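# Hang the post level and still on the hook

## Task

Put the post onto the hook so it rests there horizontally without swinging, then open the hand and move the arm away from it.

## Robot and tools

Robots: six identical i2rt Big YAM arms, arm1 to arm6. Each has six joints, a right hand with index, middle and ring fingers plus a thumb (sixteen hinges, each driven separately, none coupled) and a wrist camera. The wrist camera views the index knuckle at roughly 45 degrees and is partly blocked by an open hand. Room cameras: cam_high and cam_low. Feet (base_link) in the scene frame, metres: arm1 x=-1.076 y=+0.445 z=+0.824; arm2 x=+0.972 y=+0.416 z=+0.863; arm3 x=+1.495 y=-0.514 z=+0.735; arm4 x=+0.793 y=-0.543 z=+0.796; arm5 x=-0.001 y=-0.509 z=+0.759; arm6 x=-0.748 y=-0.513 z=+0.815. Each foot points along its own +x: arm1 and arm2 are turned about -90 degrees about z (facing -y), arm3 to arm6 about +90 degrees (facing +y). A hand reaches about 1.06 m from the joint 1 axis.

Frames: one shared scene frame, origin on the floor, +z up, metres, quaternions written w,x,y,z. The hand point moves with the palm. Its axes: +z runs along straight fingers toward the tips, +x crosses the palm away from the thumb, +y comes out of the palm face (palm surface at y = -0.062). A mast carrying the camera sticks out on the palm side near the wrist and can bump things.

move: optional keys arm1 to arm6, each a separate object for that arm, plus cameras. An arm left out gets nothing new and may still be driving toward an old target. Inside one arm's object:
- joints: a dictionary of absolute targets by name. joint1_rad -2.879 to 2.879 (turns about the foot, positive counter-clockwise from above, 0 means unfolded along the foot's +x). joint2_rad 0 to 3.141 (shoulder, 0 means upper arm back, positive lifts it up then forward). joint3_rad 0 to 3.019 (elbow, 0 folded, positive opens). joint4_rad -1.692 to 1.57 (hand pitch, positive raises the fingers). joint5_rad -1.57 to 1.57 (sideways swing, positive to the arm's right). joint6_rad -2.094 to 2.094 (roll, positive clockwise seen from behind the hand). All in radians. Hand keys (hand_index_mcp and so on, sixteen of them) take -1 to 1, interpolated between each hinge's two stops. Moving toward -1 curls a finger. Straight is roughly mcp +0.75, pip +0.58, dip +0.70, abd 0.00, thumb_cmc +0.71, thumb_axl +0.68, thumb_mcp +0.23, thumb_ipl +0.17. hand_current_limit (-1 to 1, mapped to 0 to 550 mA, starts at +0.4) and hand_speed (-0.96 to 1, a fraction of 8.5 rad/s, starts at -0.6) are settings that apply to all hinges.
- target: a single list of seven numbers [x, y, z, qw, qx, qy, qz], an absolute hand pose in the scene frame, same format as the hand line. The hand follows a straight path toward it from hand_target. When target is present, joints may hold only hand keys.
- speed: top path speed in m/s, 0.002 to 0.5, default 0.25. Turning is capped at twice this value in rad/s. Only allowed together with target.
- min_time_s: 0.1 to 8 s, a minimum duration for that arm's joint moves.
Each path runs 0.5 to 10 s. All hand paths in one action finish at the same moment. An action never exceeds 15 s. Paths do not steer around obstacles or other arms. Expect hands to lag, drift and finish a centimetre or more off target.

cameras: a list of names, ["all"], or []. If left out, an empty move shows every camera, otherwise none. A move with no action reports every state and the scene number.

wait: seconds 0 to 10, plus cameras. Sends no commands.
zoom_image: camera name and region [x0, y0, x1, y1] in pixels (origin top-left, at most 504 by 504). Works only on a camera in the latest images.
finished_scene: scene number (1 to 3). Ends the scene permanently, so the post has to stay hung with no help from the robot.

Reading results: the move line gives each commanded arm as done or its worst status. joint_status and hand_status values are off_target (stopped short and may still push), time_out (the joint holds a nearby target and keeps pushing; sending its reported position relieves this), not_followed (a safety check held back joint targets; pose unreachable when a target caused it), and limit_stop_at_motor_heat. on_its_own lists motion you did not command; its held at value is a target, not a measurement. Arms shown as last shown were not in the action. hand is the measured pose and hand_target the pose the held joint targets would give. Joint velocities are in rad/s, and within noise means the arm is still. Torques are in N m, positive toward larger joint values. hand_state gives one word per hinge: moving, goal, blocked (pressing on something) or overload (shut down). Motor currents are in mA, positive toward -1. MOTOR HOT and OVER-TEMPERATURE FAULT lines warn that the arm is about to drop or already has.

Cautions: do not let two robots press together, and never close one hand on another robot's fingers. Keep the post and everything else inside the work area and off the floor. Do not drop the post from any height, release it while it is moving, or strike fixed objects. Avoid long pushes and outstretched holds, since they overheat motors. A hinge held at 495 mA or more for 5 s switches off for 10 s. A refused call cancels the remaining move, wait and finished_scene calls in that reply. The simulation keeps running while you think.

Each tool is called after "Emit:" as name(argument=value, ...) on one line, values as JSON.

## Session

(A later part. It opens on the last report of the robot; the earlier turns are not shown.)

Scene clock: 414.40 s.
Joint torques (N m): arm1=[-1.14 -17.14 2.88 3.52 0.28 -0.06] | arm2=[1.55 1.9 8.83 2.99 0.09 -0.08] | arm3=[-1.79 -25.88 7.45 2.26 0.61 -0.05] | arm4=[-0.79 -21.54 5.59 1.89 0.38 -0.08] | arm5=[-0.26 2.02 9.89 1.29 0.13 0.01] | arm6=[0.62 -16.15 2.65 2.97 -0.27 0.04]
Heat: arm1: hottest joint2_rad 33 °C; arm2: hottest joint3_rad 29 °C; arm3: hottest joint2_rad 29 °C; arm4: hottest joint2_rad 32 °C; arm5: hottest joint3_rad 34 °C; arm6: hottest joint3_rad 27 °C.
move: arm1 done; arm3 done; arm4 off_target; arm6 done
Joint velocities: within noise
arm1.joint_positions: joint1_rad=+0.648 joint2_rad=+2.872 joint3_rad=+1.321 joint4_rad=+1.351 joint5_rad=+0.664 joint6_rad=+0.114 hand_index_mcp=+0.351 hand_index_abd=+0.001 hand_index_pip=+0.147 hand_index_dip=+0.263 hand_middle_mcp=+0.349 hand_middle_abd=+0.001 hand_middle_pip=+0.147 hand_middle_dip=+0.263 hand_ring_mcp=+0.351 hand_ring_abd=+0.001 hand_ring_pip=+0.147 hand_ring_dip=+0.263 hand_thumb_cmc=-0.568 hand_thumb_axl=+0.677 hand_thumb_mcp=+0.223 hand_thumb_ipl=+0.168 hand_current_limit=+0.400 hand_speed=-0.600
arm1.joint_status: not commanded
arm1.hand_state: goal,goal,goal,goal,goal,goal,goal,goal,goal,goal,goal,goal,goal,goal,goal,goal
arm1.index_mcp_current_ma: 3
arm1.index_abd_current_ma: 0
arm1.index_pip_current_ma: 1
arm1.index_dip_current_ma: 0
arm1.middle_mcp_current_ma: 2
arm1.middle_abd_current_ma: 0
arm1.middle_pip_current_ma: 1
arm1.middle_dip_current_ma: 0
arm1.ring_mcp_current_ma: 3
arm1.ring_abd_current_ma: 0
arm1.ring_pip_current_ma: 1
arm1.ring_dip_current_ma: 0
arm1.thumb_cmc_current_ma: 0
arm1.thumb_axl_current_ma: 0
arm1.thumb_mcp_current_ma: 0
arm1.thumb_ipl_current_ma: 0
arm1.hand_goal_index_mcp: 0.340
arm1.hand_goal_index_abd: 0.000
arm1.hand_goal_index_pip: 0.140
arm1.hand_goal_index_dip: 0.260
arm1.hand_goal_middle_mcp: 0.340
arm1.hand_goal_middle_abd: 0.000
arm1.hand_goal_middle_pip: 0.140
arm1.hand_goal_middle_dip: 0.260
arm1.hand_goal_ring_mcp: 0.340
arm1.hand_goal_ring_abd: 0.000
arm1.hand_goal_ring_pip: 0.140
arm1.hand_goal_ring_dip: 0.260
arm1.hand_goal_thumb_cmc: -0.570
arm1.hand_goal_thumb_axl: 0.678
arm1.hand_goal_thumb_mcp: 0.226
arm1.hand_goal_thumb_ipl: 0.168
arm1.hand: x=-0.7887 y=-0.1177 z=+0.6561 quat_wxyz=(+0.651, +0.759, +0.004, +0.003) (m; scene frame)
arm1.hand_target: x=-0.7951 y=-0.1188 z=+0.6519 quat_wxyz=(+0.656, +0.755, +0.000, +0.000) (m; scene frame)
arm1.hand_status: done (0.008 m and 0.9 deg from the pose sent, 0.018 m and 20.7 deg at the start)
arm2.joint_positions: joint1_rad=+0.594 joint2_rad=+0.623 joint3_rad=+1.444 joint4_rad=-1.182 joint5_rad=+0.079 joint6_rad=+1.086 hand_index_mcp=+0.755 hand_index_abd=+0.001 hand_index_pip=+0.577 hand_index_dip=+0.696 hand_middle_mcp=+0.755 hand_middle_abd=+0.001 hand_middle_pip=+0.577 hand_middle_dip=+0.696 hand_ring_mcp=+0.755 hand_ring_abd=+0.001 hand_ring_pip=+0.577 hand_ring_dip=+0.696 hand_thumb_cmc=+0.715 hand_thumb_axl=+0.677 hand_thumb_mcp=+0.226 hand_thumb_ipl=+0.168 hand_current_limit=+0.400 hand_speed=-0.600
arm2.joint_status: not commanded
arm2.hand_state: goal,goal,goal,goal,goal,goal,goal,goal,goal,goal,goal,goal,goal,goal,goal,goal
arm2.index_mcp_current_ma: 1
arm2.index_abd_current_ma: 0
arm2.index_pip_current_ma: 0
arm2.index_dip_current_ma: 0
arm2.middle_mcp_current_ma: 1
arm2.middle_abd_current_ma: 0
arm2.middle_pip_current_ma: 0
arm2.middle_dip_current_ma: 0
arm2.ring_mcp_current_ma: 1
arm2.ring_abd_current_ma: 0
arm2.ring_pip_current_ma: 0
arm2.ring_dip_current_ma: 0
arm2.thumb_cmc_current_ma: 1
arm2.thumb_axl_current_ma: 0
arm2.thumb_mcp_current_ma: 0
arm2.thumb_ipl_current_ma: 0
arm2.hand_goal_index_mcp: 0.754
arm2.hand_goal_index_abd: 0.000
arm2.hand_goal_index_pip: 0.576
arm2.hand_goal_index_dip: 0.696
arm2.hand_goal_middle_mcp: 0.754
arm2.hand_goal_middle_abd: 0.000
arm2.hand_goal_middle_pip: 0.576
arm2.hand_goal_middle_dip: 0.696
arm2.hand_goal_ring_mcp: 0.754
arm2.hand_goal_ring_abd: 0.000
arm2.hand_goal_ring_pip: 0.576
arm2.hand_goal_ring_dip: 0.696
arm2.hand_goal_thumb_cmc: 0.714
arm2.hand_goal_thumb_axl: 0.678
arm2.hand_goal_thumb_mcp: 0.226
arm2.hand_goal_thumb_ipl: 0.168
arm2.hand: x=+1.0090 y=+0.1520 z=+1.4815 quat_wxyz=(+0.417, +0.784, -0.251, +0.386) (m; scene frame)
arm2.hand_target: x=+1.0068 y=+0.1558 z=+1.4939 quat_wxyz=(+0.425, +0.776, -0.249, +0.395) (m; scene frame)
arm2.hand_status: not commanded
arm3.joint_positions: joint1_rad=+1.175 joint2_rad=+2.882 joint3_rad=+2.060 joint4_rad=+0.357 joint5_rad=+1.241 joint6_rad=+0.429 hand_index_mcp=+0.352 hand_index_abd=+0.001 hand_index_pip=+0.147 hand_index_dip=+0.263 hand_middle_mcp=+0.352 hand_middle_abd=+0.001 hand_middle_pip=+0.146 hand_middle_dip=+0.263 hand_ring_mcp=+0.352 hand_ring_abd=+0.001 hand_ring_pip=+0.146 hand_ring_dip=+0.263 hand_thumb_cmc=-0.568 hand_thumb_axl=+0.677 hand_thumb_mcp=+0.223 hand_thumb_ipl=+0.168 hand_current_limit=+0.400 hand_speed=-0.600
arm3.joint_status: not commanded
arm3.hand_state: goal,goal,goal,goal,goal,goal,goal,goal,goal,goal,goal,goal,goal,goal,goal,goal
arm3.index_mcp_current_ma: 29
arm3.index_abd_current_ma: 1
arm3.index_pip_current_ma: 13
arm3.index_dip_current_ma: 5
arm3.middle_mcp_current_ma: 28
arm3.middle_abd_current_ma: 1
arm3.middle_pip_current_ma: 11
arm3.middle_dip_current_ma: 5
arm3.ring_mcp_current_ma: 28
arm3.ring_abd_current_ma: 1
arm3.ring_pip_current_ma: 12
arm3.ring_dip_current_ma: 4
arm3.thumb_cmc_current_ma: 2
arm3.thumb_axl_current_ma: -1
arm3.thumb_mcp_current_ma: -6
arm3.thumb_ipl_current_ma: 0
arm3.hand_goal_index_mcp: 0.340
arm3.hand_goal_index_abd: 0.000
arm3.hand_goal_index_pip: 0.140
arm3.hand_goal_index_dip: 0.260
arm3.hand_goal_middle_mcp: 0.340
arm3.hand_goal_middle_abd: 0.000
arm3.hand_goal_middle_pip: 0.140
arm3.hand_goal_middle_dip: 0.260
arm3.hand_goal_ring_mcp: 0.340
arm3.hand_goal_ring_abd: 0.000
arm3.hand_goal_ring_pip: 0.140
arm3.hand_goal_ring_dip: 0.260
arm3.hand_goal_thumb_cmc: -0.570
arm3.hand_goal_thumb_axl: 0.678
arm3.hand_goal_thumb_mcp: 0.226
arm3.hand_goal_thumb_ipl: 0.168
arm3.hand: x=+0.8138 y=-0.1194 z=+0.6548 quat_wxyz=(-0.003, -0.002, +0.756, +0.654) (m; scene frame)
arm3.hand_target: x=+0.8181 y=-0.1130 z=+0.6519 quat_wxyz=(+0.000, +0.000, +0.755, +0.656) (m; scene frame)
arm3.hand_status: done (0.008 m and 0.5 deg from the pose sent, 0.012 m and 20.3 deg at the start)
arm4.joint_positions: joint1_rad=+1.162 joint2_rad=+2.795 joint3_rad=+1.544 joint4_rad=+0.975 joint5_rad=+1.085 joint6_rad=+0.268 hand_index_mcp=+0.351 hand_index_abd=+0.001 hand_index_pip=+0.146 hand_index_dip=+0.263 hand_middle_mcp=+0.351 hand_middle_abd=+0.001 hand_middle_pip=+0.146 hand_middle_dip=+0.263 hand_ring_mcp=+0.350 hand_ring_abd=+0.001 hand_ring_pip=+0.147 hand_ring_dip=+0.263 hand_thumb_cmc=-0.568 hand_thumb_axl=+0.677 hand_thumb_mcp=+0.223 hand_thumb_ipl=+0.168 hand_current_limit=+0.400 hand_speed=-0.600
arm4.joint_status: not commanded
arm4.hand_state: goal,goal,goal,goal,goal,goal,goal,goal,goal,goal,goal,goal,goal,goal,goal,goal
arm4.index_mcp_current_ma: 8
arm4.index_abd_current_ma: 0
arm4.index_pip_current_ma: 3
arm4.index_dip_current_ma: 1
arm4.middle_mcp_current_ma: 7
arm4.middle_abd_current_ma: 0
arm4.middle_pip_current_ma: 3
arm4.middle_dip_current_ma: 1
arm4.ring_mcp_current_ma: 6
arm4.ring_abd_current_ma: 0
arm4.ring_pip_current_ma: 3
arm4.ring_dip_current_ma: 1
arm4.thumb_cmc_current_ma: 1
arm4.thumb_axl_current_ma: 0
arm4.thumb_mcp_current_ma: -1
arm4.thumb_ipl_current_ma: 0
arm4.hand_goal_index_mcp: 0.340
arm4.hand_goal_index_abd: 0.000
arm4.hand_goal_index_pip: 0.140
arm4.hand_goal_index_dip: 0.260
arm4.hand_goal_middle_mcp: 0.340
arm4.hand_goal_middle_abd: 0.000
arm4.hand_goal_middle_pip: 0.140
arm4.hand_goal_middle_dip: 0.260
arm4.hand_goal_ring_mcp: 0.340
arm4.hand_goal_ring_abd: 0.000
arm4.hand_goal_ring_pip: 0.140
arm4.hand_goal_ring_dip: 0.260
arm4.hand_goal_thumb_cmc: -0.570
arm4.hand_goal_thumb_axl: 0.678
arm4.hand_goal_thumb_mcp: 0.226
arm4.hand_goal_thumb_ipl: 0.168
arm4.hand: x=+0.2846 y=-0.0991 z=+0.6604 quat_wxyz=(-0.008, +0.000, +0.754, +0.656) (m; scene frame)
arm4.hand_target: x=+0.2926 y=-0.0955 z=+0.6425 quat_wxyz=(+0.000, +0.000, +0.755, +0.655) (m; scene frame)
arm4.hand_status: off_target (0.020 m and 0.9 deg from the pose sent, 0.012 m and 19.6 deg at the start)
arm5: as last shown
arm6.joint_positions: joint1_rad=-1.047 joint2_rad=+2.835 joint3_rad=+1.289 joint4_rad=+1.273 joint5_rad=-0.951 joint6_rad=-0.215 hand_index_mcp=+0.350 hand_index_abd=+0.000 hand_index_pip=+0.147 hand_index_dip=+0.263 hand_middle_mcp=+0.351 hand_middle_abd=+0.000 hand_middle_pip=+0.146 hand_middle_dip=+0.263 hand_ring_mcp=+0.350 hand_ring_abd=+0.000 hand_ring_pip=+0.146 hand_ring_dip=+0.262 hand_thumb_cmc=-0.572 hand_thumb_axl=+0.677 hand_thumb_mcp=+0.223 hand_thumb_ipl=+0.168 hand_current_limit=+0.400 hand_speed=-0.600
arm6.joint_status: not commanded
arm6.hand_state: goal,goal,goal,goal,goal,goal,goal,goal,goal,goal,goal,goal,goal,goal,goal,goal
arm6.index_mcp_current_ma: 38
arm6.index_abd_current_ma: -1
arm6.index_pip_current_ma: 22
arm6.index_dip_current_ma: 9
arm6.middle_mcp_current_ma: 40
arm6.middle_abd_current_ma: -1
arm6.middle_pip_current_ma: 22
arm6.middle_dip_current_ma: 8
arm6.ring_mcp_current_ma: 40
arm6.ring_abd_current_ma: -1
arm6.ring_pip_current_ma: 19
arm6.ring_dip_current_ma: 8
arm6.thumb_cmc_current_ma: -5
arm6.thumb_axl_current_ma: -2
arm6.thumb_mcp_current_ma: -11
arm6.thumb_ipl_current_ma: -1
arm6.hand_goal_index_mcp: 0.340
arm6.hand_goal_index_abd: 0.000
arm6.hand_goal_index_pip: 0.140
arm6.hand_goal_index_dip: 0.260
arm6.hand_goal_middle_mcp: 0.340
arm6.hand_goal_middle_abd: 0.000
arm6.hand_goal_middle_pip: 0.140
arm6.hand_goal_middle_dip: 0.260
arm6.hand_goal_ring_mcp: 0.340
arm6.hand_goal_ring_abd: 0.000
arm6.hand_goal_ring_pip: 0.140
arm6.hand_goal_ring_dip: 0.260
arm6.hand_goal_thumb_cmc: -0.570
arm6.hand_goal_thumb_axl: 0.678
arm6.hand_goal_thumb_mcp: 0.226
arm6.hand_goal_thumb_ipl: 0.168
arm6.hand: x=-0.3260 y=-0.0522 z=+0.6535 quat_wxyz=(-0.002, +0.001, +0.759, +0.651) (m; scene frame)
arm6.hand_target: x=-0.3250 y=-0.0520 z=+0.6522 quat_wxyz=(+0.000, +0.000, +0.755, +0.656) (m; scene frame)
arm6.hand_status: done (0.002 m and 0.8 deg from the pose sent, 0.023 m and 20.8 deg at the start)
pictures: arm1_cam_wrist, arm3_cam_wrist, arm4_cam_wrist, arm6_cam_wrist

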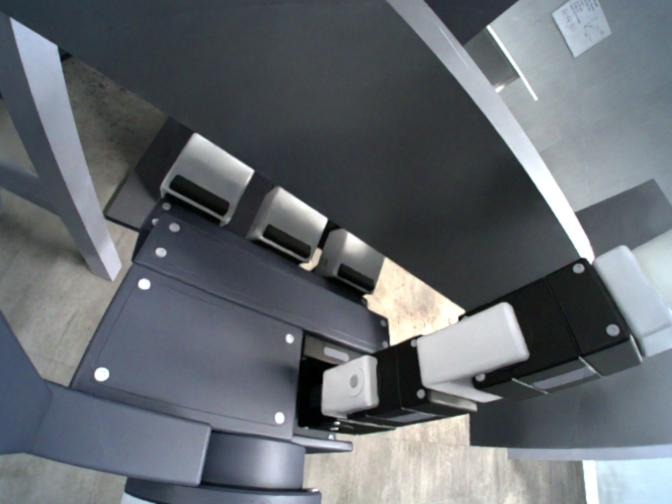

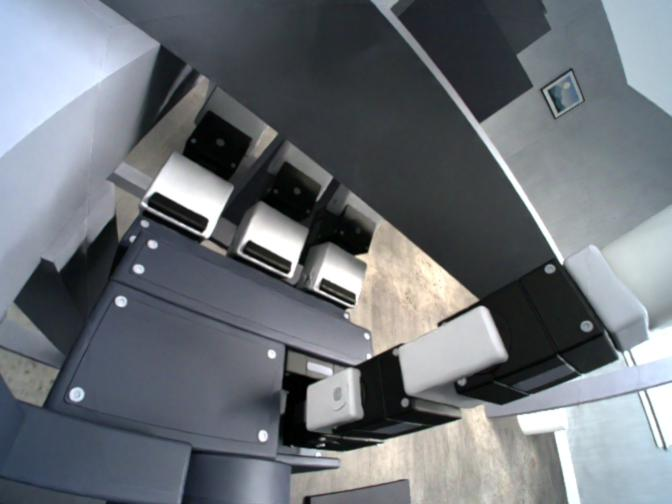

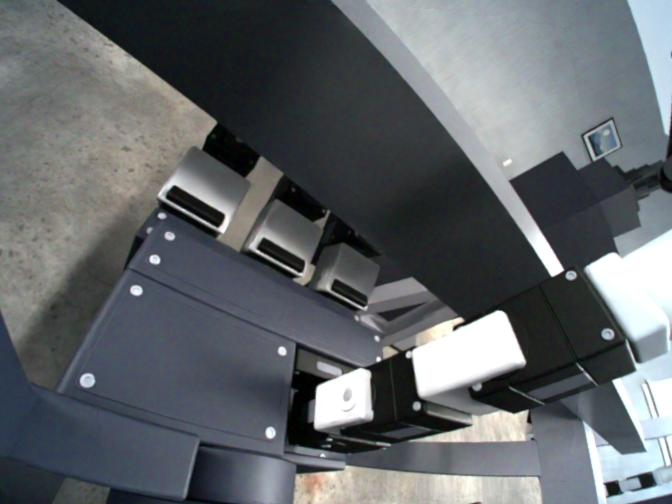

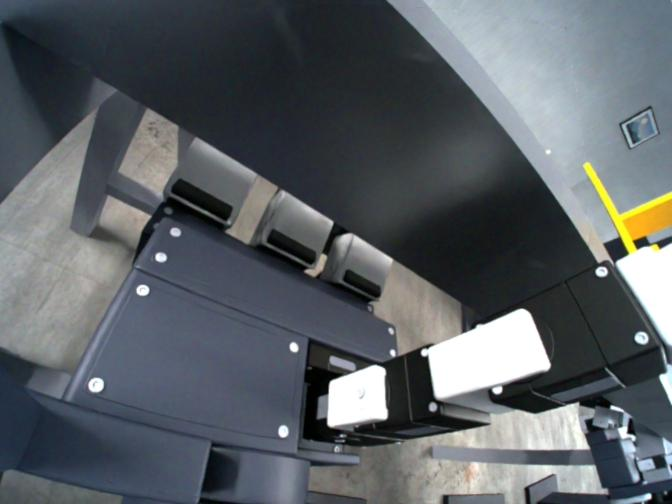

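Emit:
move(arm1={"target": [-0.800, -0.119, 0.672, 0.656, 0.755, 0, 0], "speed": 0.08, "joints": {"hand_index_mcp": -0.07, "hand_middle_mcp": -0.07, "hand_ring_mcp": -0.07, "hand_index_pip": -0.08, "hand_middle_pip": -0.08, "hand_ring_pip": -0.08}}, arm3={"target": [0.820, -0.100, 0.672, 0, 0, 0.755, 0.656], "speed": 0.08, "joints": {"hand_index_mcp": -0.07, "hand_middle_mcp": -0.07, "hand_ring_mcp": -0.07, "hand_index_pip": -0.08, "hand_middle_pip": -0.08, "hand_ring_pip": -0.08}}, arm4={"target": [0.296, -0.090, 0.660, 0, 0, 0.755, 0.656], "speed": 0.08, "joints": {"hand_index_mcp": -0.07, "hand_middle_mcp": -0.07, "hand_ring_mcp": -0.07, "hand_index_pip": -0.08, "hand_middle_pip": -0.08, "hand_ring_pip": -0.08}}, arm6={"target": [-0.330, -0.050, 0.672, 0, 0, 0.755, 0.656], "speed": 0.08, "joints": {"hand_index_mcp": -0.07, "hand_middle_mcp": -0.07, "hand_ring_mcp": -0.07, "hand_index_pip": -0.08, "hand_middle_pip": -0.08, "hand_ring_pip": -0.08}}, cameras=["arm3_cam_wrist", "arm4_cam_wrist", "cam_low"])

Scene clock: 431.80 s.
Joint torques (N m): arm1=[0.15 -18.78 1.06 3.54 0.33 0.13] | arm2=[1.61 1.85 8.83 3 0.09 -0.07] | arm3=[1.73 -28.45 6.48 2.63 1.14 0.3] | arm4=[1.73 -24.88 2.74 2.02 0.54 0.08] | arm5=[-0.21 1.9 9.91 1.36 0.12 0.02] | arm6=[0.79 -19.84 0.13 3.08 -0.62 -0.15]
Heat: arm1: hottest joint2_rad 35 °C; arm2: hottest joint3_rad 29 °C; arm3: hottest joint2_rad 31 °C; arm4: hottest joint2_rad 30 °C; arm5: hottest joint3_rad 34 °C; arm6: hottest joint3_rad 26 °C.
move: arm1 off_target; arm3 off_target; arm4 off_target; arm6 off_target
Joint velocities: within noise
arm1.joint_positions: joint1_rad=+0.624 joint2_rad=+2.841 joint3_rad=+1.294 joint4_rad=+1.353 joint5_rad=+0.654 joint6_rad=+0.090 hand_index_mcp=-0.020 hand_index_abd=-0.003 hand_index_pip=-0.059 hand_index_dip=+0.266 hand_middle_mcp=-0.015 hand_middle_abd=-0.003 hand_middle_pip=-0.049 hand_middle_dip=+0.270 hand_ring_mcp=-0.003 hand_ring_abd=-0.003 hand_ring_pip=-0.047 hand_ring_dip=+0.272 hand_thumb_cmc=-0.568 hand_thumb_axl=+0.677 hand_thumb_mcp=+0.224 hand_thumb_ipl=+0.168 hand_current_limit=+0.400 hand_speed=-0.600
arm1.joint_status: hand_index_mcp off_target (ended at -0.020, target -0.070); hand_index_pip off_target (ended at -0.059, target -0.080); hand_middle_mcp off_target (ended at -0.015, target -0.070); hand_middle_pip off_target (ended at -0.049, target -0.080); hand_ring_mcp off_target (ended at -0.003, target -0.070); hand_ring_pip off_target (ended at -0.047, target -0.080)
arm1.hand_state: blocked,goal,blocked,goal,blocked,goal,blocked,goal,blocked,goal,blocked,goal,goal,goal,goal,goal
arm1.index_mcp_current_ma: 50
arm1.index_abd_current_ma: 0
arm1.index_pip_current_ma: 8
arm1.index_dip_current_ma: 1
arm1.middle_mcp_current_ma: 59
arm1.middle_abd_current_ma: 0
arm1.middle_pip_current_ma: 18
arm1.middle_dip_current_ma: 2
arm1.ring_mcp_current_ma: 86
arm1.ring_abd_current_ma: 0
arm1.ring_pip_current_ma: 20
arm1.ring_dip_current_ma: 3
arm1.thumb_cmc_current_ma: 0
arm1.thumb_axl_current_ma: 0
arm1.thumb_mcp_current_ma: 0
arm1.thumb_ipl_current_ma: 0
arm1.hand_goal_index_mcp: -0.070
arm1.hand_goal_index_abd: 0.000
arm1.hand_goal_index_pip: -0.080
arm1.hand_goal_index_dip: 0.260
arm1.hand_goal_middle_mcp: -0.070
arm1.hand_goal_middle_abd: 0.000
arm1.hand_goal_middle_pip: -0.080
arm1.hand_goal_middle_dip: 0.260
arm1.hand_goal_ring_mcp: -0.070
arm1.hand_goal_ring_abd: 0.000
arm1.hand_goal_ring_pip: -0.080
arm1.hand_goal_ring_dip: 0.260
arm1.hand_goal_thumb_cmc: -0.570
arm1.hand_goal_thumb_axl: 0.678
arm1.hand_goal_thumb_mcp: 0.226
arm1.hand_goal_thumb_ipl: 0.168
arm1.hand: x=-0.7987 y=-0.1249 z=+0.6696 quat_wxyz=(+0.653, +0.758, +0.005, -0.007) (m; scene frame)
arm1.hand_target: x=-0.7999 y=-0.1191 z=+0.6718 quat_wxyz=(+0.656, +0.755, +0.000, +0.000) (m; scene frame)
arm1.hand_status: done (0.006 m and 1.1 deg from the pose sent, 0.020 m and 0.9 deg at the start)
arm2: as last shown
arm3.joint_positions: joint1_rad=+1.117 joint2_rad=+2.878 joint3_rad=+2.046 joint4_rad=+0.357 joint5_rad=+1.210 joint6_rad=+0.377 hand_index_mcp=+0.024 hand_index_abd=-0.005 hand_index_pip=-0.046 hand_index_dip=+0.267 hand_middle_mcp=+0.034 hand_middle_abd=-0.007 hand_middle_pip=-0.050 hand_middle_dip=+0.268 hand_ring_mcp=+0.041 hand_ring_abd=-0.008 hand_ring_pip=-0.048 hand_ring_dip=+0.270 hand_thumb_cmc=-0.568 hand_thumb_axl=+0.677 hand_thumb_mcp=+0.224 hand_thumb_ipl=+0.168 hand_current_limit=+0.400 hand_speed=-0.600
arm3.joint_status: hand_index_mcp off_target (ended at +0.024, target -0.070); hand_index_pip off_target (ended at -0.046, target -0.080); hand_middle_mcp off_target (ended at +0.034, target -0.070); hand_middle_pip off_target (ended at -0.050, target -0.080); hand_ring_mcp off_target (ended at +0.041, target -0.070); hand_ring_pip off_target (ended at -0.048, target -0.080)
arm3.hand_state: blocked,goal,blocked,goal,blocked,goal,blocked,goal,blocked,goal,blocked,goal,goal,goal,goal,goal
arm3.index_mcp_current_ma: 368
arm3.index_abd_current_ma: -7
arm3.index_pip_current_ma: 97
arm3.index_dip_current_ma: 13
arm3.middle_mcp_current_ma: 385
arm3.middle_abd_current_ma: -11
arm3.middle_pip_current_ma: 80
arm3.middle_dip_current_ma: 16
arm3.ring_mcp_current_ma: 385
arm3.ring_abd_current_ma: -13
arm3.ring_pip_current_ma: 87
arm3.ring_dip_current_ma: 20
arm3.thumb_cmc_current_ma: 2
arm3.thumb_axl_current_ma: -1
arm3.thumb_mcp_current_ma: -5
arm3.thumb_ipl_current_ma: 0
arm3.hand_goal_index_mcp: -0.070
arm3.hand_goal_index_abd: 0.000
arm3.hand_goal_index_pip: -0.080
arm3.hand_goal_index_dip: 0.260
arm3.hand_goal_middle_mcp: -0.070
arm3.hand_goal_middle_abd: 0.000
arm3.hand_goal_middle_pip: -0.080
arm3.hand_goal_middle_dip: 0.260
arm3.hand_goal_ring_mcp: -0.070
arm3.hand_goal_ring_abd: 0.000
arm3.hand_goal_ring_pip: -0.080
arm3.hand_goal_ring_dip: 0.260
arm3.hand_goal_thumb_cmc: -0.570
arm3.hand_goal_thumb_axl: 0.678
arm3.hand_goal_thumb_mcp: 0.226
arm3.hand_goal_thumb_ipl: 0.168
arm3.hand: x=+0.8311 y=-0.0798 z=+0.6508 quat_wxyz=(+0.025, -0.012, +0.762, +0.647) (m; scene frame)
arm3.hand_target: x=+0.8199 y=-0.0993 z=+0.6711 quat_wxyz=(+0.000, +0.000, +0.755, +0.655) (m; scene frame)
arm3.hand_status: off_target (0.031 m and 3.4 deg from the pose sent, 0.027 m and 0.5 deg at the start)
arm4.joint_positions: joint1_rad=+1.114 joint2_rad=+2.791 joint3_rad=+1.544 joint4_rad=+0.975 joint5_rad=+1.069 joint6_rad=+0.243 hand_index_mcp=-0.006 hand_index_abd=-0.004 hand_index_pip=-0.048 hand_index_dip=+0.270 hand_middle_mcp=+0.007 hand_middle_abd=-0.005 hand_middle_pip=-0.036 hand_middle_dip=+0.272 hand_ring_mcp=+0.017 hand_ring_abd=-0.006 hand_ring_pip=-0.021 hand_ring_dip=+0.274 hand_thumb_cmc=-0.568 hand_thumb_axl=+0.677 hand_thumb_mcp=+0.223 hand_thumb_ipl=+0.168 hand_current_limit=+0.400 hand_speed=-0.600
arm4.joint_status: hand_index_mcp off_target (ended at -0.006, target -0.070); hand_index_pip off_target (ended at -0.048, target -0.080); hand_middle_mcp off_target (ended at +0.007, target -0.070); hand_middle_pip off_target (ended at -0.036, target -0.080); hand_ring_mcp off_target (ended at +0.017, target -0.070); hand_ring_pip off_target (ended at -0.021, target -0.080)
arm4.hand_state: blocked,goal,blocked,goal,blocked,goal,blocked,goal,blocked,goal,blocked,goal,goal,goal,goal,goal
arm4.index_mcp_current_ma: 125
arm4.index_abd_current_ma: -1
arm4.index_pip_current_ma: 38
arm4.index_dip_current_ma: 6
arm4.middle_mcp_current_ma: 171
arm4.middle_abd_current_ma: -1
arm4.middle_pip_current_ma: 63
arm4.middle_dip_current_ma: 7
arm4.ring_mcp_current_ma: 208
arm4.ring_abd_current_ma: -2
arm4.ring_pip_current_ma: 101
arm4.ring_dip_current_ma: 10
arm4.thumb_cmc_current_ma: 1
arm4.thumb_axl_current_ma: 0
arm4.thumb_mcp_current_ma: -1
arm4.thumb_ipl_current_ma: 0
arm4.hand_goal_index_mcp: -0.070
arm4.hand_goal_index_abd: 0.000
arm4.hand_goal_index_pip: -0.080
arm4.hand_goal_index_dip: 0.260
arm4.hand_goal_middle_mcp: -0.070
arm4.hand_goal_middle_abd: 0.000
arm4.hand_goal_middle_pip: -0.080
arm4.hand_goal_middle_dip: 0.260
arm4.hand_goal_ring_mcp: -0.070
arm4.hand_goal_ring_abd: 0.000
arm4.hand_goal_ring_pip: -0.080
arm4.hand_goal_ring_dip: 0.260
arm4.hand_goal_thumb_cmc: -0.570
arm4.hand_goal_thumb_axl: 0.678
arm4.hand_goal_thumb_mcp: 0.226
arm4.hand_goal_thumb_ipl: 0.168
arm4.hand: x=+0.3009 y=-0.0738 z=+0.6625 quat_wxyz=(+0.009, +0.005, +0.755, +0.656) (m; scene frame)
arm4.hand_target: x=+0.2961 y=-0.0896 z=+0.6598 quat_wxyz=(+0.000, +0.000, +0.755, +0.656) (m; scene frame)
arm4.hand_status: off_target (0.017 m and 1.2 deg from the pose sent, 0.015 m and 0.9 deg at the start)
arm5.joint_positions: joint1_rad=+0.624 joint2_rad=+0.630 joint3_rad=+1.383 joint4_rad=-1.210 joint5_rad=+0.027 joint6_rad=+1.084 hand_index_mcp=+0.756 hand_index_abd=+0.001 hand_index_pip=+0.577 hand_index_dip=+0.696 hand_middle_mcp=+0.756 hand_middle_abd=+0.001 hand_middle_pip=+0.577 hand_middle_dip=+0.696 hand_ring_mcp=+0.756 hand_ring_abd=+0.001 hand_ring_pip=+0.577 hand_ring_dip=+0.696 hand_thumb_cmc=+0.715 hand_thumb_axl=+0.677 hand_thumb_mcp=+0.226 hand_thumb_ipl=+0.168 hand_current_limit=+0.400 hand_speed=-0.600
arm5.joint_status: not commanded
arm5.hand_state: goal,goal,goal,goal,goal,goal,goal,goal,goal,goal,goal,goal,goal,goal,goal,goal
arm5.index_mcp_current_ma: 3
arm5.index_abd_current_ma: 1
arm5.index_pip_current_ma: 1
arm5.index_dip_current_ma: 0
arm5.middle_mcp_current_ma: 3
arm5.middle_abd_current_ma: 1
arm5.middle_pip_current_ma: 1
arm5.middle_dip_current_ma: 0
arm5.ring_mcp_current_ma: 3
arm5.ring_abd_current_ma: 1
arm5.ring_pip_current_ma: 1
arm5.ring_dip_current_ma: 0
arm5.thumb_cmc_current_ma: 2
arm5.thumb_axl_current_ma: -1
arm5.thumb_mcp_current_ma: 0
arm5.thumb_ipl_current_ma: 0
arm5.hand_goal_index_mcp: 0.754
arm5.hand_goal_index_abd: 0.000
arm5.hand_goal_index_pip: 0.576
arm5.hand_goal_index_dip: 0.696
arm5.hand_goal_middle_mcp: 0.754
arm5.hand_goal_middle_abd: 0.000
arm5.hand_goal_middle_pip: 0.576
arm5.hand_goal_middle_dip: 0.696
arm5.hand_goal_ring_mcp: 0.754
arm5.hand_goal_ring_abd: 0.000
arm5.hand_goal_ring_pip: 0.576
arm5.hand_goal_ring_dip: 0.696
arm5.hand_goal_thumb_cmc: 0.714
arm5.hand_goal_thumb_axl: 0.678
arm5.hand_goal_thumb_mcp: 0.226
arm5.hand_goal_thumb_ipl: 0.168
arm5.hand: x=-0.0568 y=-0.2367 z=+1.3381 quat_wxyz=(-0.374, +0.237, +0.815, +0.374) (m; scene frame)
arm5.hand_target: x=-0.0573 y=-0.2368 z=+1.3403 quat_wxyz=(-0.373, +0.241, +0.816, +0.370) (m; scene frame)
arm5.hand_status: not commanded
arm6.joint_positions: joint1_rad=-1.039 joint2_rad=+2.830 joint3_rad=+1.272 joint4_rad=+1.274 joint5_rad=-0.932 joint6_rad=-0.192 hand_index_mcp=+0.087 hand_index_abd=+0.010 hand_index_pip=-0.050 hand_index_dip=+0.274 hand_middle_mcp=+0.101 hand_middle_abd=+0.005 hand_middle_pip=-0.058 hand_middle_dip=+0.266 hand_ring_mcp=+0.111 hand_ring_abd=+0.002 hand_ring_pip=-0.063 hand_ring_dip=+0.264 hand_thumb_cmc=-0.572 hand_thumb_axl=+0.677 hand_thumb_mcp=+0.223 hand_thumb_ipl=+0.168 hand_current_limit=+0.400 hand_speed=-0.600
arm6.joint_status: hand_index_mcp off_target (ended at +0.087, target -0.070); hand_index_pip off_target (ended at -0.050, target -0.080); hand_middle_mcp off_target (ended at +0.101, target -0.070); hand_middle_pip off_target (ended at -0.058, target -0.080); hand_ring_mcp off_target (ended at +0.111, target -0.070); the others done
arm6.hand_state: blocked,goal,blocked,goal,blocked,goal,blocked,goal,blocked,goal,goal,goal,goal,goal,goal,goal
arm6.index_mcp_current_ma: 385
arm6.index_abd_current_ma: 29
arm6.index_pip_current_ma: 120
arm6.index_dip_current_ma: 52
arm6.middle_mcp_current_ma: 385
arm6.middle_abd_current_ma: 14
arm6.middle_pip_current_ma: 83
arm6.middle_dip_current_ma: 20
arm6.ring_mcp_current_ma: 385
arm6.ring_abd_current_ma: 4
arm6.ring_pip_current_ma: 63
arm6.ring_dip_current_ma: 15
arm6.thumb_cmc_current_ma: -5
arm6.thumb_axl_current_ma: -2
arm6.thumb_mcp_current_ma: -11
arm6.thumb_ipl_current_ma: -1
arm6.hand_goal_index_mcp: -0.070
arm6.hand_goal_index_abd: 0.000
arm6.hand_goal_index_pip: -0.080
arm6.hand_goal_index_dip: 0.260
arm6.hand_goal_middle_mcp: -0.070
arm6.hand_goal_middle_abd: 0.000
arm6.hand_goal_middle_pip: -0.080
arm6.hand_goal_middle_dip: 0.260
arm6.hand_goal_ring_mcp: -0.070
arm6.hand_goal_ring_abd: 0.000
arm6.hand_goal_ring_pip: -0.080
arm6.hand_goal_ring_dip: 0.260
arm6.hand_goal_thumb_cmc: -0.570
arm6.hand_goal_thumb_axl: 0.678
arm6.hand_goal_thumb_mcp: 0.226
arm6.hand_goal_thumb_ipl: 0.168
arm6.hand: x=-0.3279 y=-0.0518 z=+0.6520 quat_wxyz=(-0.008, +0.016, +0.762, +0.647) (m; scene frame)
arm6.hand_target: x=-0.3299 y=-0.0497 z=+0.6714 quat_wxyz=(+0.000, +0.000, +0.755, +0.656) (m; scene frame)
arm6.hand_status: off_target (0.020 m and 2.5 deg from the pose sent, 0.019 m and 0.8 deg at the start)
pictures: arm3_cam_wrist, arm4_cam_wrist, cam_low

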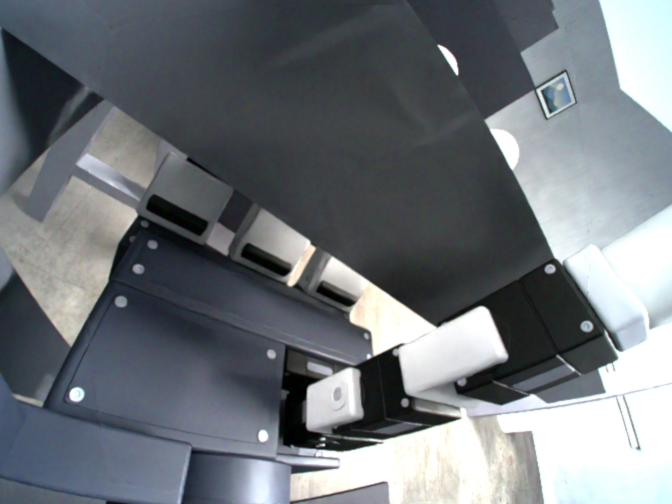

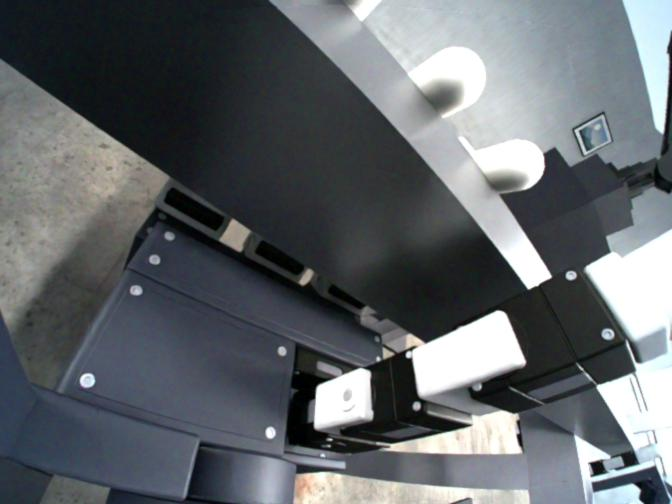

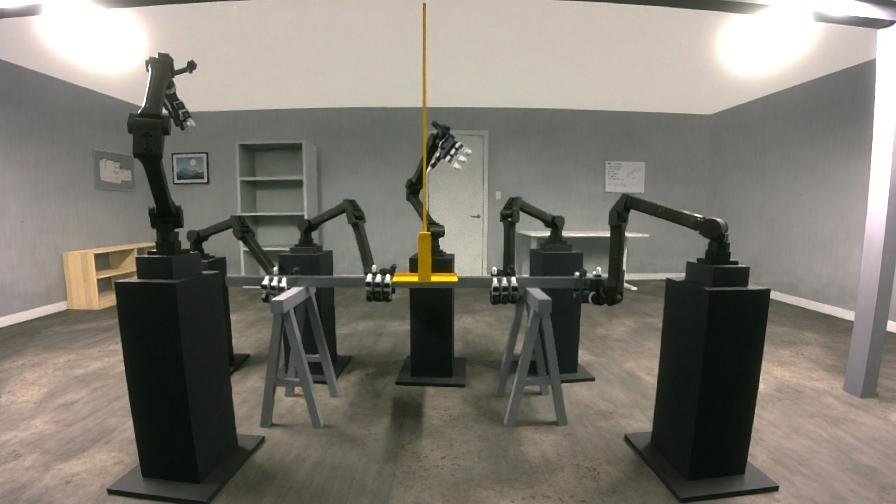

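Emit:
move(arm1={"joints": {"joint1_rad": 0.629, "joint2_rad": 2.279, "joint3_rad": 1.211, "joint4_rad": 1.373, "joint5_rad": 0.648, "joint6_rad": 0.11}, "min_time_s": 6}, arm3={"joints": {"joint1_rad": 1.148, "joint2_rad": 2.431, "joint3_rad": 2.028, "joint4_rad": 0.322, "joint5_rad": 1.222, "joint6_rad": 0.413}, "min_time_s": 6}, arm4={"joints": {"joint1_rad": 1.141, "joint2_rad": 2.303, "joint3_rad": 1.486, "joint4_rad": 0.932, "joint5_rad": 1.066, "joint6_rad": 0.253}, "min_time_s": 6}, arm6={"joints": {"joint1_rad": -1.032, "joint2_rad": 2.262, "joint3_rad": 1.174, "joint4_rad": 1.269, "joint5_rad": -0.937, "joint6_rad": -0.209}, "min_time_s": 6}, cameras=["cam_low", "arm5_cam_wrist"])

Scene clock: 617.00 s.
Joint torques (N m): arm1=[-0.09 -42.64 8.8 7.83 0.3 0.33] | arm2=[1.55 1.9 8.8 3.03 0.09 -0.08] | arm3=[0.67 -49.96 14.32 2.65 2.46 -1.32] | arm4=[1.38 -49.9 10.4 3.49 1.26 -1.31] | arm5=[0.03 1.79 9.85 1.32 0.12 -0.01] | arm6=[0.62 -42.11 7.68 6.82 -1.35 0]
Heat: arm1: hottest joint2_rad 40 °C; arm2: hottest joint3_rad 30 °C; arm3: hottest joint2_rad 39 °C; arm4: hottest joint2_rad 37 °C; arm5: hottest joint3_rad 34 °C; arm6: hottest joint2_rad 27 °C.
move: arm1 time_out; arm3 time_out; arm4 time_out; arm6 time_out
Joint velocities: within noise
arm1.joint_positions: joint1_rad=+0.623 joint2_rad=+2.550 joint3_rad=+1.125 joint4_rad=+1.248 joint5_rad=+0.646 joint6_rad=+0.079 hand_index_mcp=-0.054 hand_index_abd=-0.003 hand_index_pip=-0.077 hand_index_dip=+0.263 hand_middle_mcp=-0.056 hand_middle_abd=+0.000 hand_middle_pip=-0.077 hand_middle_dip=+0.263 hand_ring_mcp=-0.016 hand_ring_abd=+0.009 hand_ring_pip=-0.077 hand_ring_dip=+0.263 hand_thumb_cmc=-0.568 hand_thumb_axl=+0.677 hand_thumb_mcp=+0.224 hand_thumb_ipl=+0.168 hand_current_limit=+0.400 hand_speed=-0.600
arm1.joint_status: joint2_rad time_out (moved -0.291 of -0.562); joint4_rad time_out (moved -0.105 of +0.020); the others done
arm1.hand_state: goal,goal,goal,goal,goal,goal,goal,goal,blocked,goal,goal,goal,goal,goal,goal,goal
arm1.index_mcp_current_ma: 6
arm1.index_abd_current_ma: 0
arm1.index_pip_current_ma: 0
arm1.index_dip_current_ma: 0
arm1.middle_mcp_current_ma: 4
arm1.middle_abd_current_ma: 0
arm1.middle_pip_current_ma: 0
arm1.middle_dip_current_ma: 0
arm1.ring_mcp_current_ma: 56
arm1.ring_abd_current_ma: 1
arm1.ring_pip_current_ma: 0
arm1.ring_dip_current_ma: 0
arm1.thumb_cmc_current_ma: 0
arm1.thumb_axl_current_ma: 0
arm1.thumb_mcp_current_ma: 0
arm1.thumb_ipl_current_ma: 0
arm1.hand_goal_index_mcp: -0.070
arm1.hand_goal_index_abd: 0.000
arm1.hand_goal_index_pip: -0.080
arm1.hand_goal_index_dip: 0.260
arm1.hand_goal_middle_mcp: -0.070
arm1.hand_goal_middle_abd: 0.000
arm1.hand_goal_middle_pip: -0.080
arm1.hand_goal_middle_dip: 0.260
arm1.hand_goal_ring_mcp: -0.070
arm1.hand_goal_ring_abd: 0.000
arm1.hand_goal_ring_pip: -0.080
arm1.hand_goal_ring_dip: 0.260
arm1.hand_goal_thumb_cmc: -0.570
arm1.hand_goal_thumb_axl: 0.678
arm1.hand_goal_thumb_mcp: 0.226
arm1.hand_goal_thumb_ipl: 0.168
arm1.on_its_own: joint2_rad reads +2.550 and still pushes toward +2.279 since a time_out; joint4_rad reads +1.248 and still pushes toward +1.373 since a time_out; hand_index_mcp moved -0.034 to your old target -0.070; hand_middle_mcp moved -0.041 to your old target -0.070; hand_middle_pip moved -0.028 to your old target -0.080; hand_ring_pip moved -0.030 to your old target -0.080
arm1.hand: x=-0.7884 y=-0.1377 z=+0.7851 quat_wxyz=(+0.658, +0.753, +0.008, -0.004) (m; scene frame)
arm1.hand_target: x=-0.7721 y=-0.1578 z=+1.0059 quat_wxyz=(+0.780, +0.607, -0.098, +0.118) (m; scene frame)
arm1.hand_status: not commanded
arm2, arm5: as last shown
arm3.joint_positions: joint1_rad=+1.130 joint2_rad=+2.732 joint3_rad=+1.940 joint4_rad=+0.295 joint5_rad=+1.174 joint6_rad=+0.539 hand_index_mcp=-0.050 hand_index_abd=-0.003 hand_index_pip=-0.077 hand_index_dip=+0.263 hand_middle_mcp=-0.053 hand_middle_abd=-0.002 hand_middle_pip=-0.077 hand_middle_dip=+0.263 hand_ring_mcp=-0.030 hand_ring_abd=+0.008 hand_ring_pip=-0.077 hand_ring_dip=+0.262 hand_thumb_cmc=-0.569 hand_thumb_axl=+0.677 hand_thumb_mcp=+0.224 hand_thumb_ipl=+0.168 hand_current_limit=+0.400 hand_speed=-0.600
arm3.joint_status: joint2_rad time_out (moved -0.146 of -0.447); joint5_rad time_out (moved -0.036 of +0.012); joint6_rad time_out (moved +0.161 of +0.036); the others done
arm3.hand_state: blocked,goal,goal,goal,goal,goal,goal,goal,blocked,goal,goal,goal,goal,goal,goal,goal
arm3.index_mcp_current_ma: 54
arm3.index_abd_current_ma: -3
arm3.index_pip_current_ma: 5
arm3.index_dip_current_ma: 5
arm3.middle_mcp_current_ma: 44
arm3.middle_abd_current_ma: -2
arm3.middle_pip_current_ma: 4
arm3.middle_dip_current_ma: 4
arm3.ring_mcp_current_ma: 127
arm3.ring_abd_current_ma: 13
arm3.ring_pip_current_ma: 4
arm3.ring_dip_current_ma: 3
arm3.thumb_cmc_current_ma: 1
arm3.thumb_axl_current_ma: -1
arm3.thumb_mcp_current_ma: -4
arm3.thumb_ipl_current_ma: 0
arm3.hand_goal_index_mcp: -0.070
arm3.hand_goal_index_abd: 0.000
arm3.hand_goal_index_pip: -0.080
arm3.hand_goal_index_dip: 0.260
arm3.hand_goal_middle_mcp: -0.070
arm3.hand_goal_middle_abd: 0.000
arm3.hand_goal_middle_pip: -0.080
arm3.hand_goal_middle_dip: 0.260
arm3.hand_goal_ring_mcp: -0.070
arm3.hand_goal_ring_abd: 0.000
arm3.hand_goal_ring_pip: -0.080
arm3.hand_goal_ring_dip: 0.260
arm3.hand_goal_thumb_cmc: -0.570
arm3.hand_goal_thumb_axl: 0.678
arm3.hand_goal_thumb_mcp: 0.226
arm3.hand_goal_thumb_ipl: 0.168
arm3.on_its_own: joint2_rad reads +2.732 and still pushes toward +2.431 since a time_out; joint5_rad reads +1.174 and still pushes toward +1.222 since a time_out; joint6_rad reads +0.539 and still pushes toward +0.413 since a time_out; hand_index_mcp moved -0.074 toward your old target -0.070; hand_index_pip moved -0.031 to your old target -0.080; hand_middle_mcp moved -0.087 to your old target -0.070; hand_middle_pip moved -0.027 to your old target -0.080; hand_ring_mcp moved -0.071 toward your old target -0.070; hand_ring_pip moved -0.029 to your old target -0.080
arm3.hand: x=+0.8318 y=-0.0872 z=+0.7075 quat_wxyz=(-0.036, +0.027, +0.769, +0.638) (m; scene frame)
arm3.hand_target: x=+0.8041 y=-0.0940 z=+0.9850 quat_wxyz=(-0.133, +0.115, +0.707, +0.685) (m; scene frame)
arm3.hand_status: not commanded
arm4.joint_positions: joint1_rad=+1.121 joint2_rad=+2.602 joint3_rad=+1.403 joint4_rad=+0.873 joint5_rad=+1.044 joint6_rad=+0.390 hand_index_mcp=-0.054 hand_index_abd=-0.003 hand_index_pip=-0.077 hand_index_dip=+0.263 hand_middle_mcp=-0.055 hand_middle_abd=-0.001 hand_middle_pip=-0.077 hand_middle_dip=+0.263 hand_ring_mcp=-0.023 hand_ring_abd=+0.002 hand_ring_pip=-0.077 hand_ring_dip=+0.263 hand_thumb_cmc=-0.569 hand_thumb_axl=+0.677 hand_thumb_mcp=+0.223 hand_thumb_ipl=+0.168 hand_current_limit=+0.400 hand_speed=-0.600
arm4.joint_status: joint2_rad time_out (moved -0.189 of -0.488); joint4_rad time_out (moved -0.101 of -0.043); joint6_rad time_out (moved +0.147 of +0.010); the others done
arm4.hand_state: goal,goal,goal,goal,goal,goal,goal,goal,blocked,goal,goal,goal,goal,goal,goal,goal
arm4.index_mcp_current_ma: 14
arm4.index_abd_current_ma: -1
arm4.index_pip_current_ma: 1
arm4.index_dip_current_ma: 1
arm4.middle_mcp_current_ma: 13
arm4.middle_abd_current_ma: 0
arm4.middle_pip_current_ma: 1
arm4.middle_dip_current_ma: 1
arm4.ring_mcp_current_ma: 78
arm4.ring_abd_current_ma: 0
arm4.ring_pip_current_ma: 1
arm4.ring_dip_current_ma: 1
arm4.thumb_cmc_current_ma: 0
arm4.thumb_axl_current_ma: 0
arm4.thumb_mcp_current_ma: -1
arm4.thumb_ipl_current_ma: 0
arm4.hand_goal_index_mcp: -0.070
arm4.hand_goal_index_abd: 0.000
arm4.hand_goal_index_pip: -0.080
arm4.hand_goal_index_dip: 0.260
arm4.hand_goal_middle_mcp: -0.070
arm4.hand_goal_middle_abd: 0.000
arm4.hand_goal_middle_pip: -0.080
arm4.hand_goal_middle_dip: 0.260
arm4.hand_goal_ring_mcp: -0.070
arm4.hand_goal_ring_abd: 0.000
arm4.hand_goal_ring_pip: -0.080
arm4.hand_goal_ring_dip: 0.260
arm4.hand_goal_thumb_cmc: -0.570
arm4.hand_goal_thumb_axl: 0.678
arm4.hand_goal_thumb_mcp: 0.226
arm4.hand_goal_thumb_ipl: 0.168
arm4.on_its_own: joint2_rad reads +2.602 and still pushes toward +2.303 since a time_out; joint4_rad reads +0.873 and still pushes toward +0.932 since a time_out; joint6_rad reads +0.390 and still pushes toward +0.253 since a time_out; hand_index_mcp moved -0.047 to your old target -0.070; hand_index_pip moved -0.030 to your old target -0.080; hand_middle_mcp moved -0.062 to your old target -0.070; hand_middle_pip moved -0.041 to your old target -0.080; hand_ring_mcp moved -0.040 toward your old target -0.070; hand_ring_pip moved -0.056 to your old target -0.080
arm4.hand: x=+0.3053 y=-0.0759 z=+0.7268 quat_wxyz=(-0.032, +0.036, +0.765, +0.643) (m; scene frame)
arm4.hand_target: x=+0.2515 y=-0.0657 z=+0.9640 quat_wxyz=(-0.133, +0.110, +0.682, +0.710) (m; scene frame)
arm4.hand_status: not commanded
arm6.joint_positions: joint1_rad=-1.033 joint2_rad=+2.542 joint3_rad=+1.097 joint4_rad=+1.157 joint5_rad=-0.907 joint6_rad=-0.217 hand_index_mcp=-0.043 hand_index_abd=+0.003 hand_index_pip=-0.077 hand_index_dip=+0.262 hand_middle_mcp=-0.040 hand_middle_abd=+0.001 hand_middle_pip=-0.077 hand_middle_dip=+0.262 hand_ring_mcp=-0.040 hand_ring_abd=+0.002 hand_ring_pip=-0.078 hand_ring_dip=+0.262 hand_thumb_cmc=-0.570 hand_thumb_axl=+0.677 hand_thumb_mcp=+0.224 hand_thumb_ipl=+0.168 hand_current_limit=+0.400 hand_speed=-0.600
arm6.joint_status: joint2_rad time_out (moved -0.288 of -0.568); joint4_rad time_out (moved -0.116 of -0.005); the others done
arm6.hand_state: blocked,goal,goal,goal,blocked,goal,goal,goal,blocked,goal,goal,goal,goal,goal,goal,goal
arm6.index_mcp_current_ma: 113
arm6.index_abd_current_ma: 7
arm6.index_pip_current_ma: 8
arm6.index_dip_current_ma: 7
arm6.middle_mcp_current_ma: 126
arm6.middle_abd_current_ma: 4
arm6.middle_pip_current_ma: 8
arm6.middle_dip_current_ma: 7
arm6.ring_mcp_current_ma: 125
arm6.ring_abd_current_ma: 4
arm6.ring_pip_current_ma: 8
arm6.ring_dip_current_ma: 7
arm6.thumb_cmc_current_ma: -1
arm6.thumb_axl_current_ma: -2
arm6.thumb_mcp_current_ma: -10
arm6.thumb_ipl_current_ma: -1
arm6.hand_goal_index_mcp: -0.070
arm6.hand_goal_index_abd: 0.000
arm6.hand_goal_index_pip: -0.080
arm6.hand_goal_index_dip: 0.260
arm6.hand_goal_middle_mcp: -0.070
arm6.hand_goal_middle_abd: 0.000
arm6.hand_goal_middle_pip: -0.080
arm6.hand_goal_middle_dip: 0.260
arm6.hand_goal_ring_mcp: -0.070
arm6.hand_goal_ring_abd: 0.000
arm6.hand_goal_ring_pip: -0.080
arm6.hand_goal_ring_dip: 0.260
arm6.hand_goal_thumb_cmc: -0.570
arm6.hand_goal_thumb_axl: 0.678
arm6.hand_goal_thumb_mcp: 0.226
arm6.hand_goal_thumb_ipl: 0.168
arm6.on_its_own: joint2_rad reads +2.542 and still pushes toward +2.262 since a time_out; joint4_rad reads +1.157 and still pushes toward +1.269 since a time_out; hand_index_mcp moved -0.130 toward your old target -0.070; hand_index_pip moved -0.028 to your old target -0.080; hand_middle_mcp moved -0.141 toward your old target -0.070; hand_ring_mcp moved -0.151 toward your old target -0.070
arm6.hand: x=-0.3186 y=-0.0424 z=+0.7604 quat_wxyz=(+0.006, +0.012, +0.765, +0.644) (m; scene frame)
arm6.hand_target: x=-0.2954 y=-0.0219 z=+0.9787 quat_wxyz=(+0.136, -0.117, +0.656, +0.733) (m; scene frame)
arm6.hand_status: not commanded
pictures: arm5_cam_wrist, cam_low

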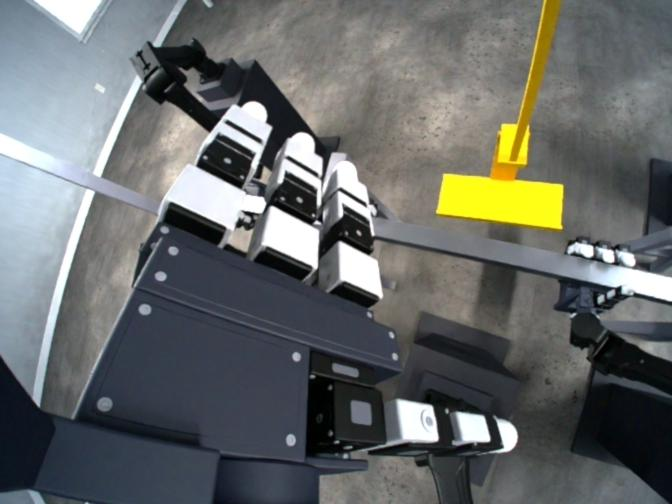

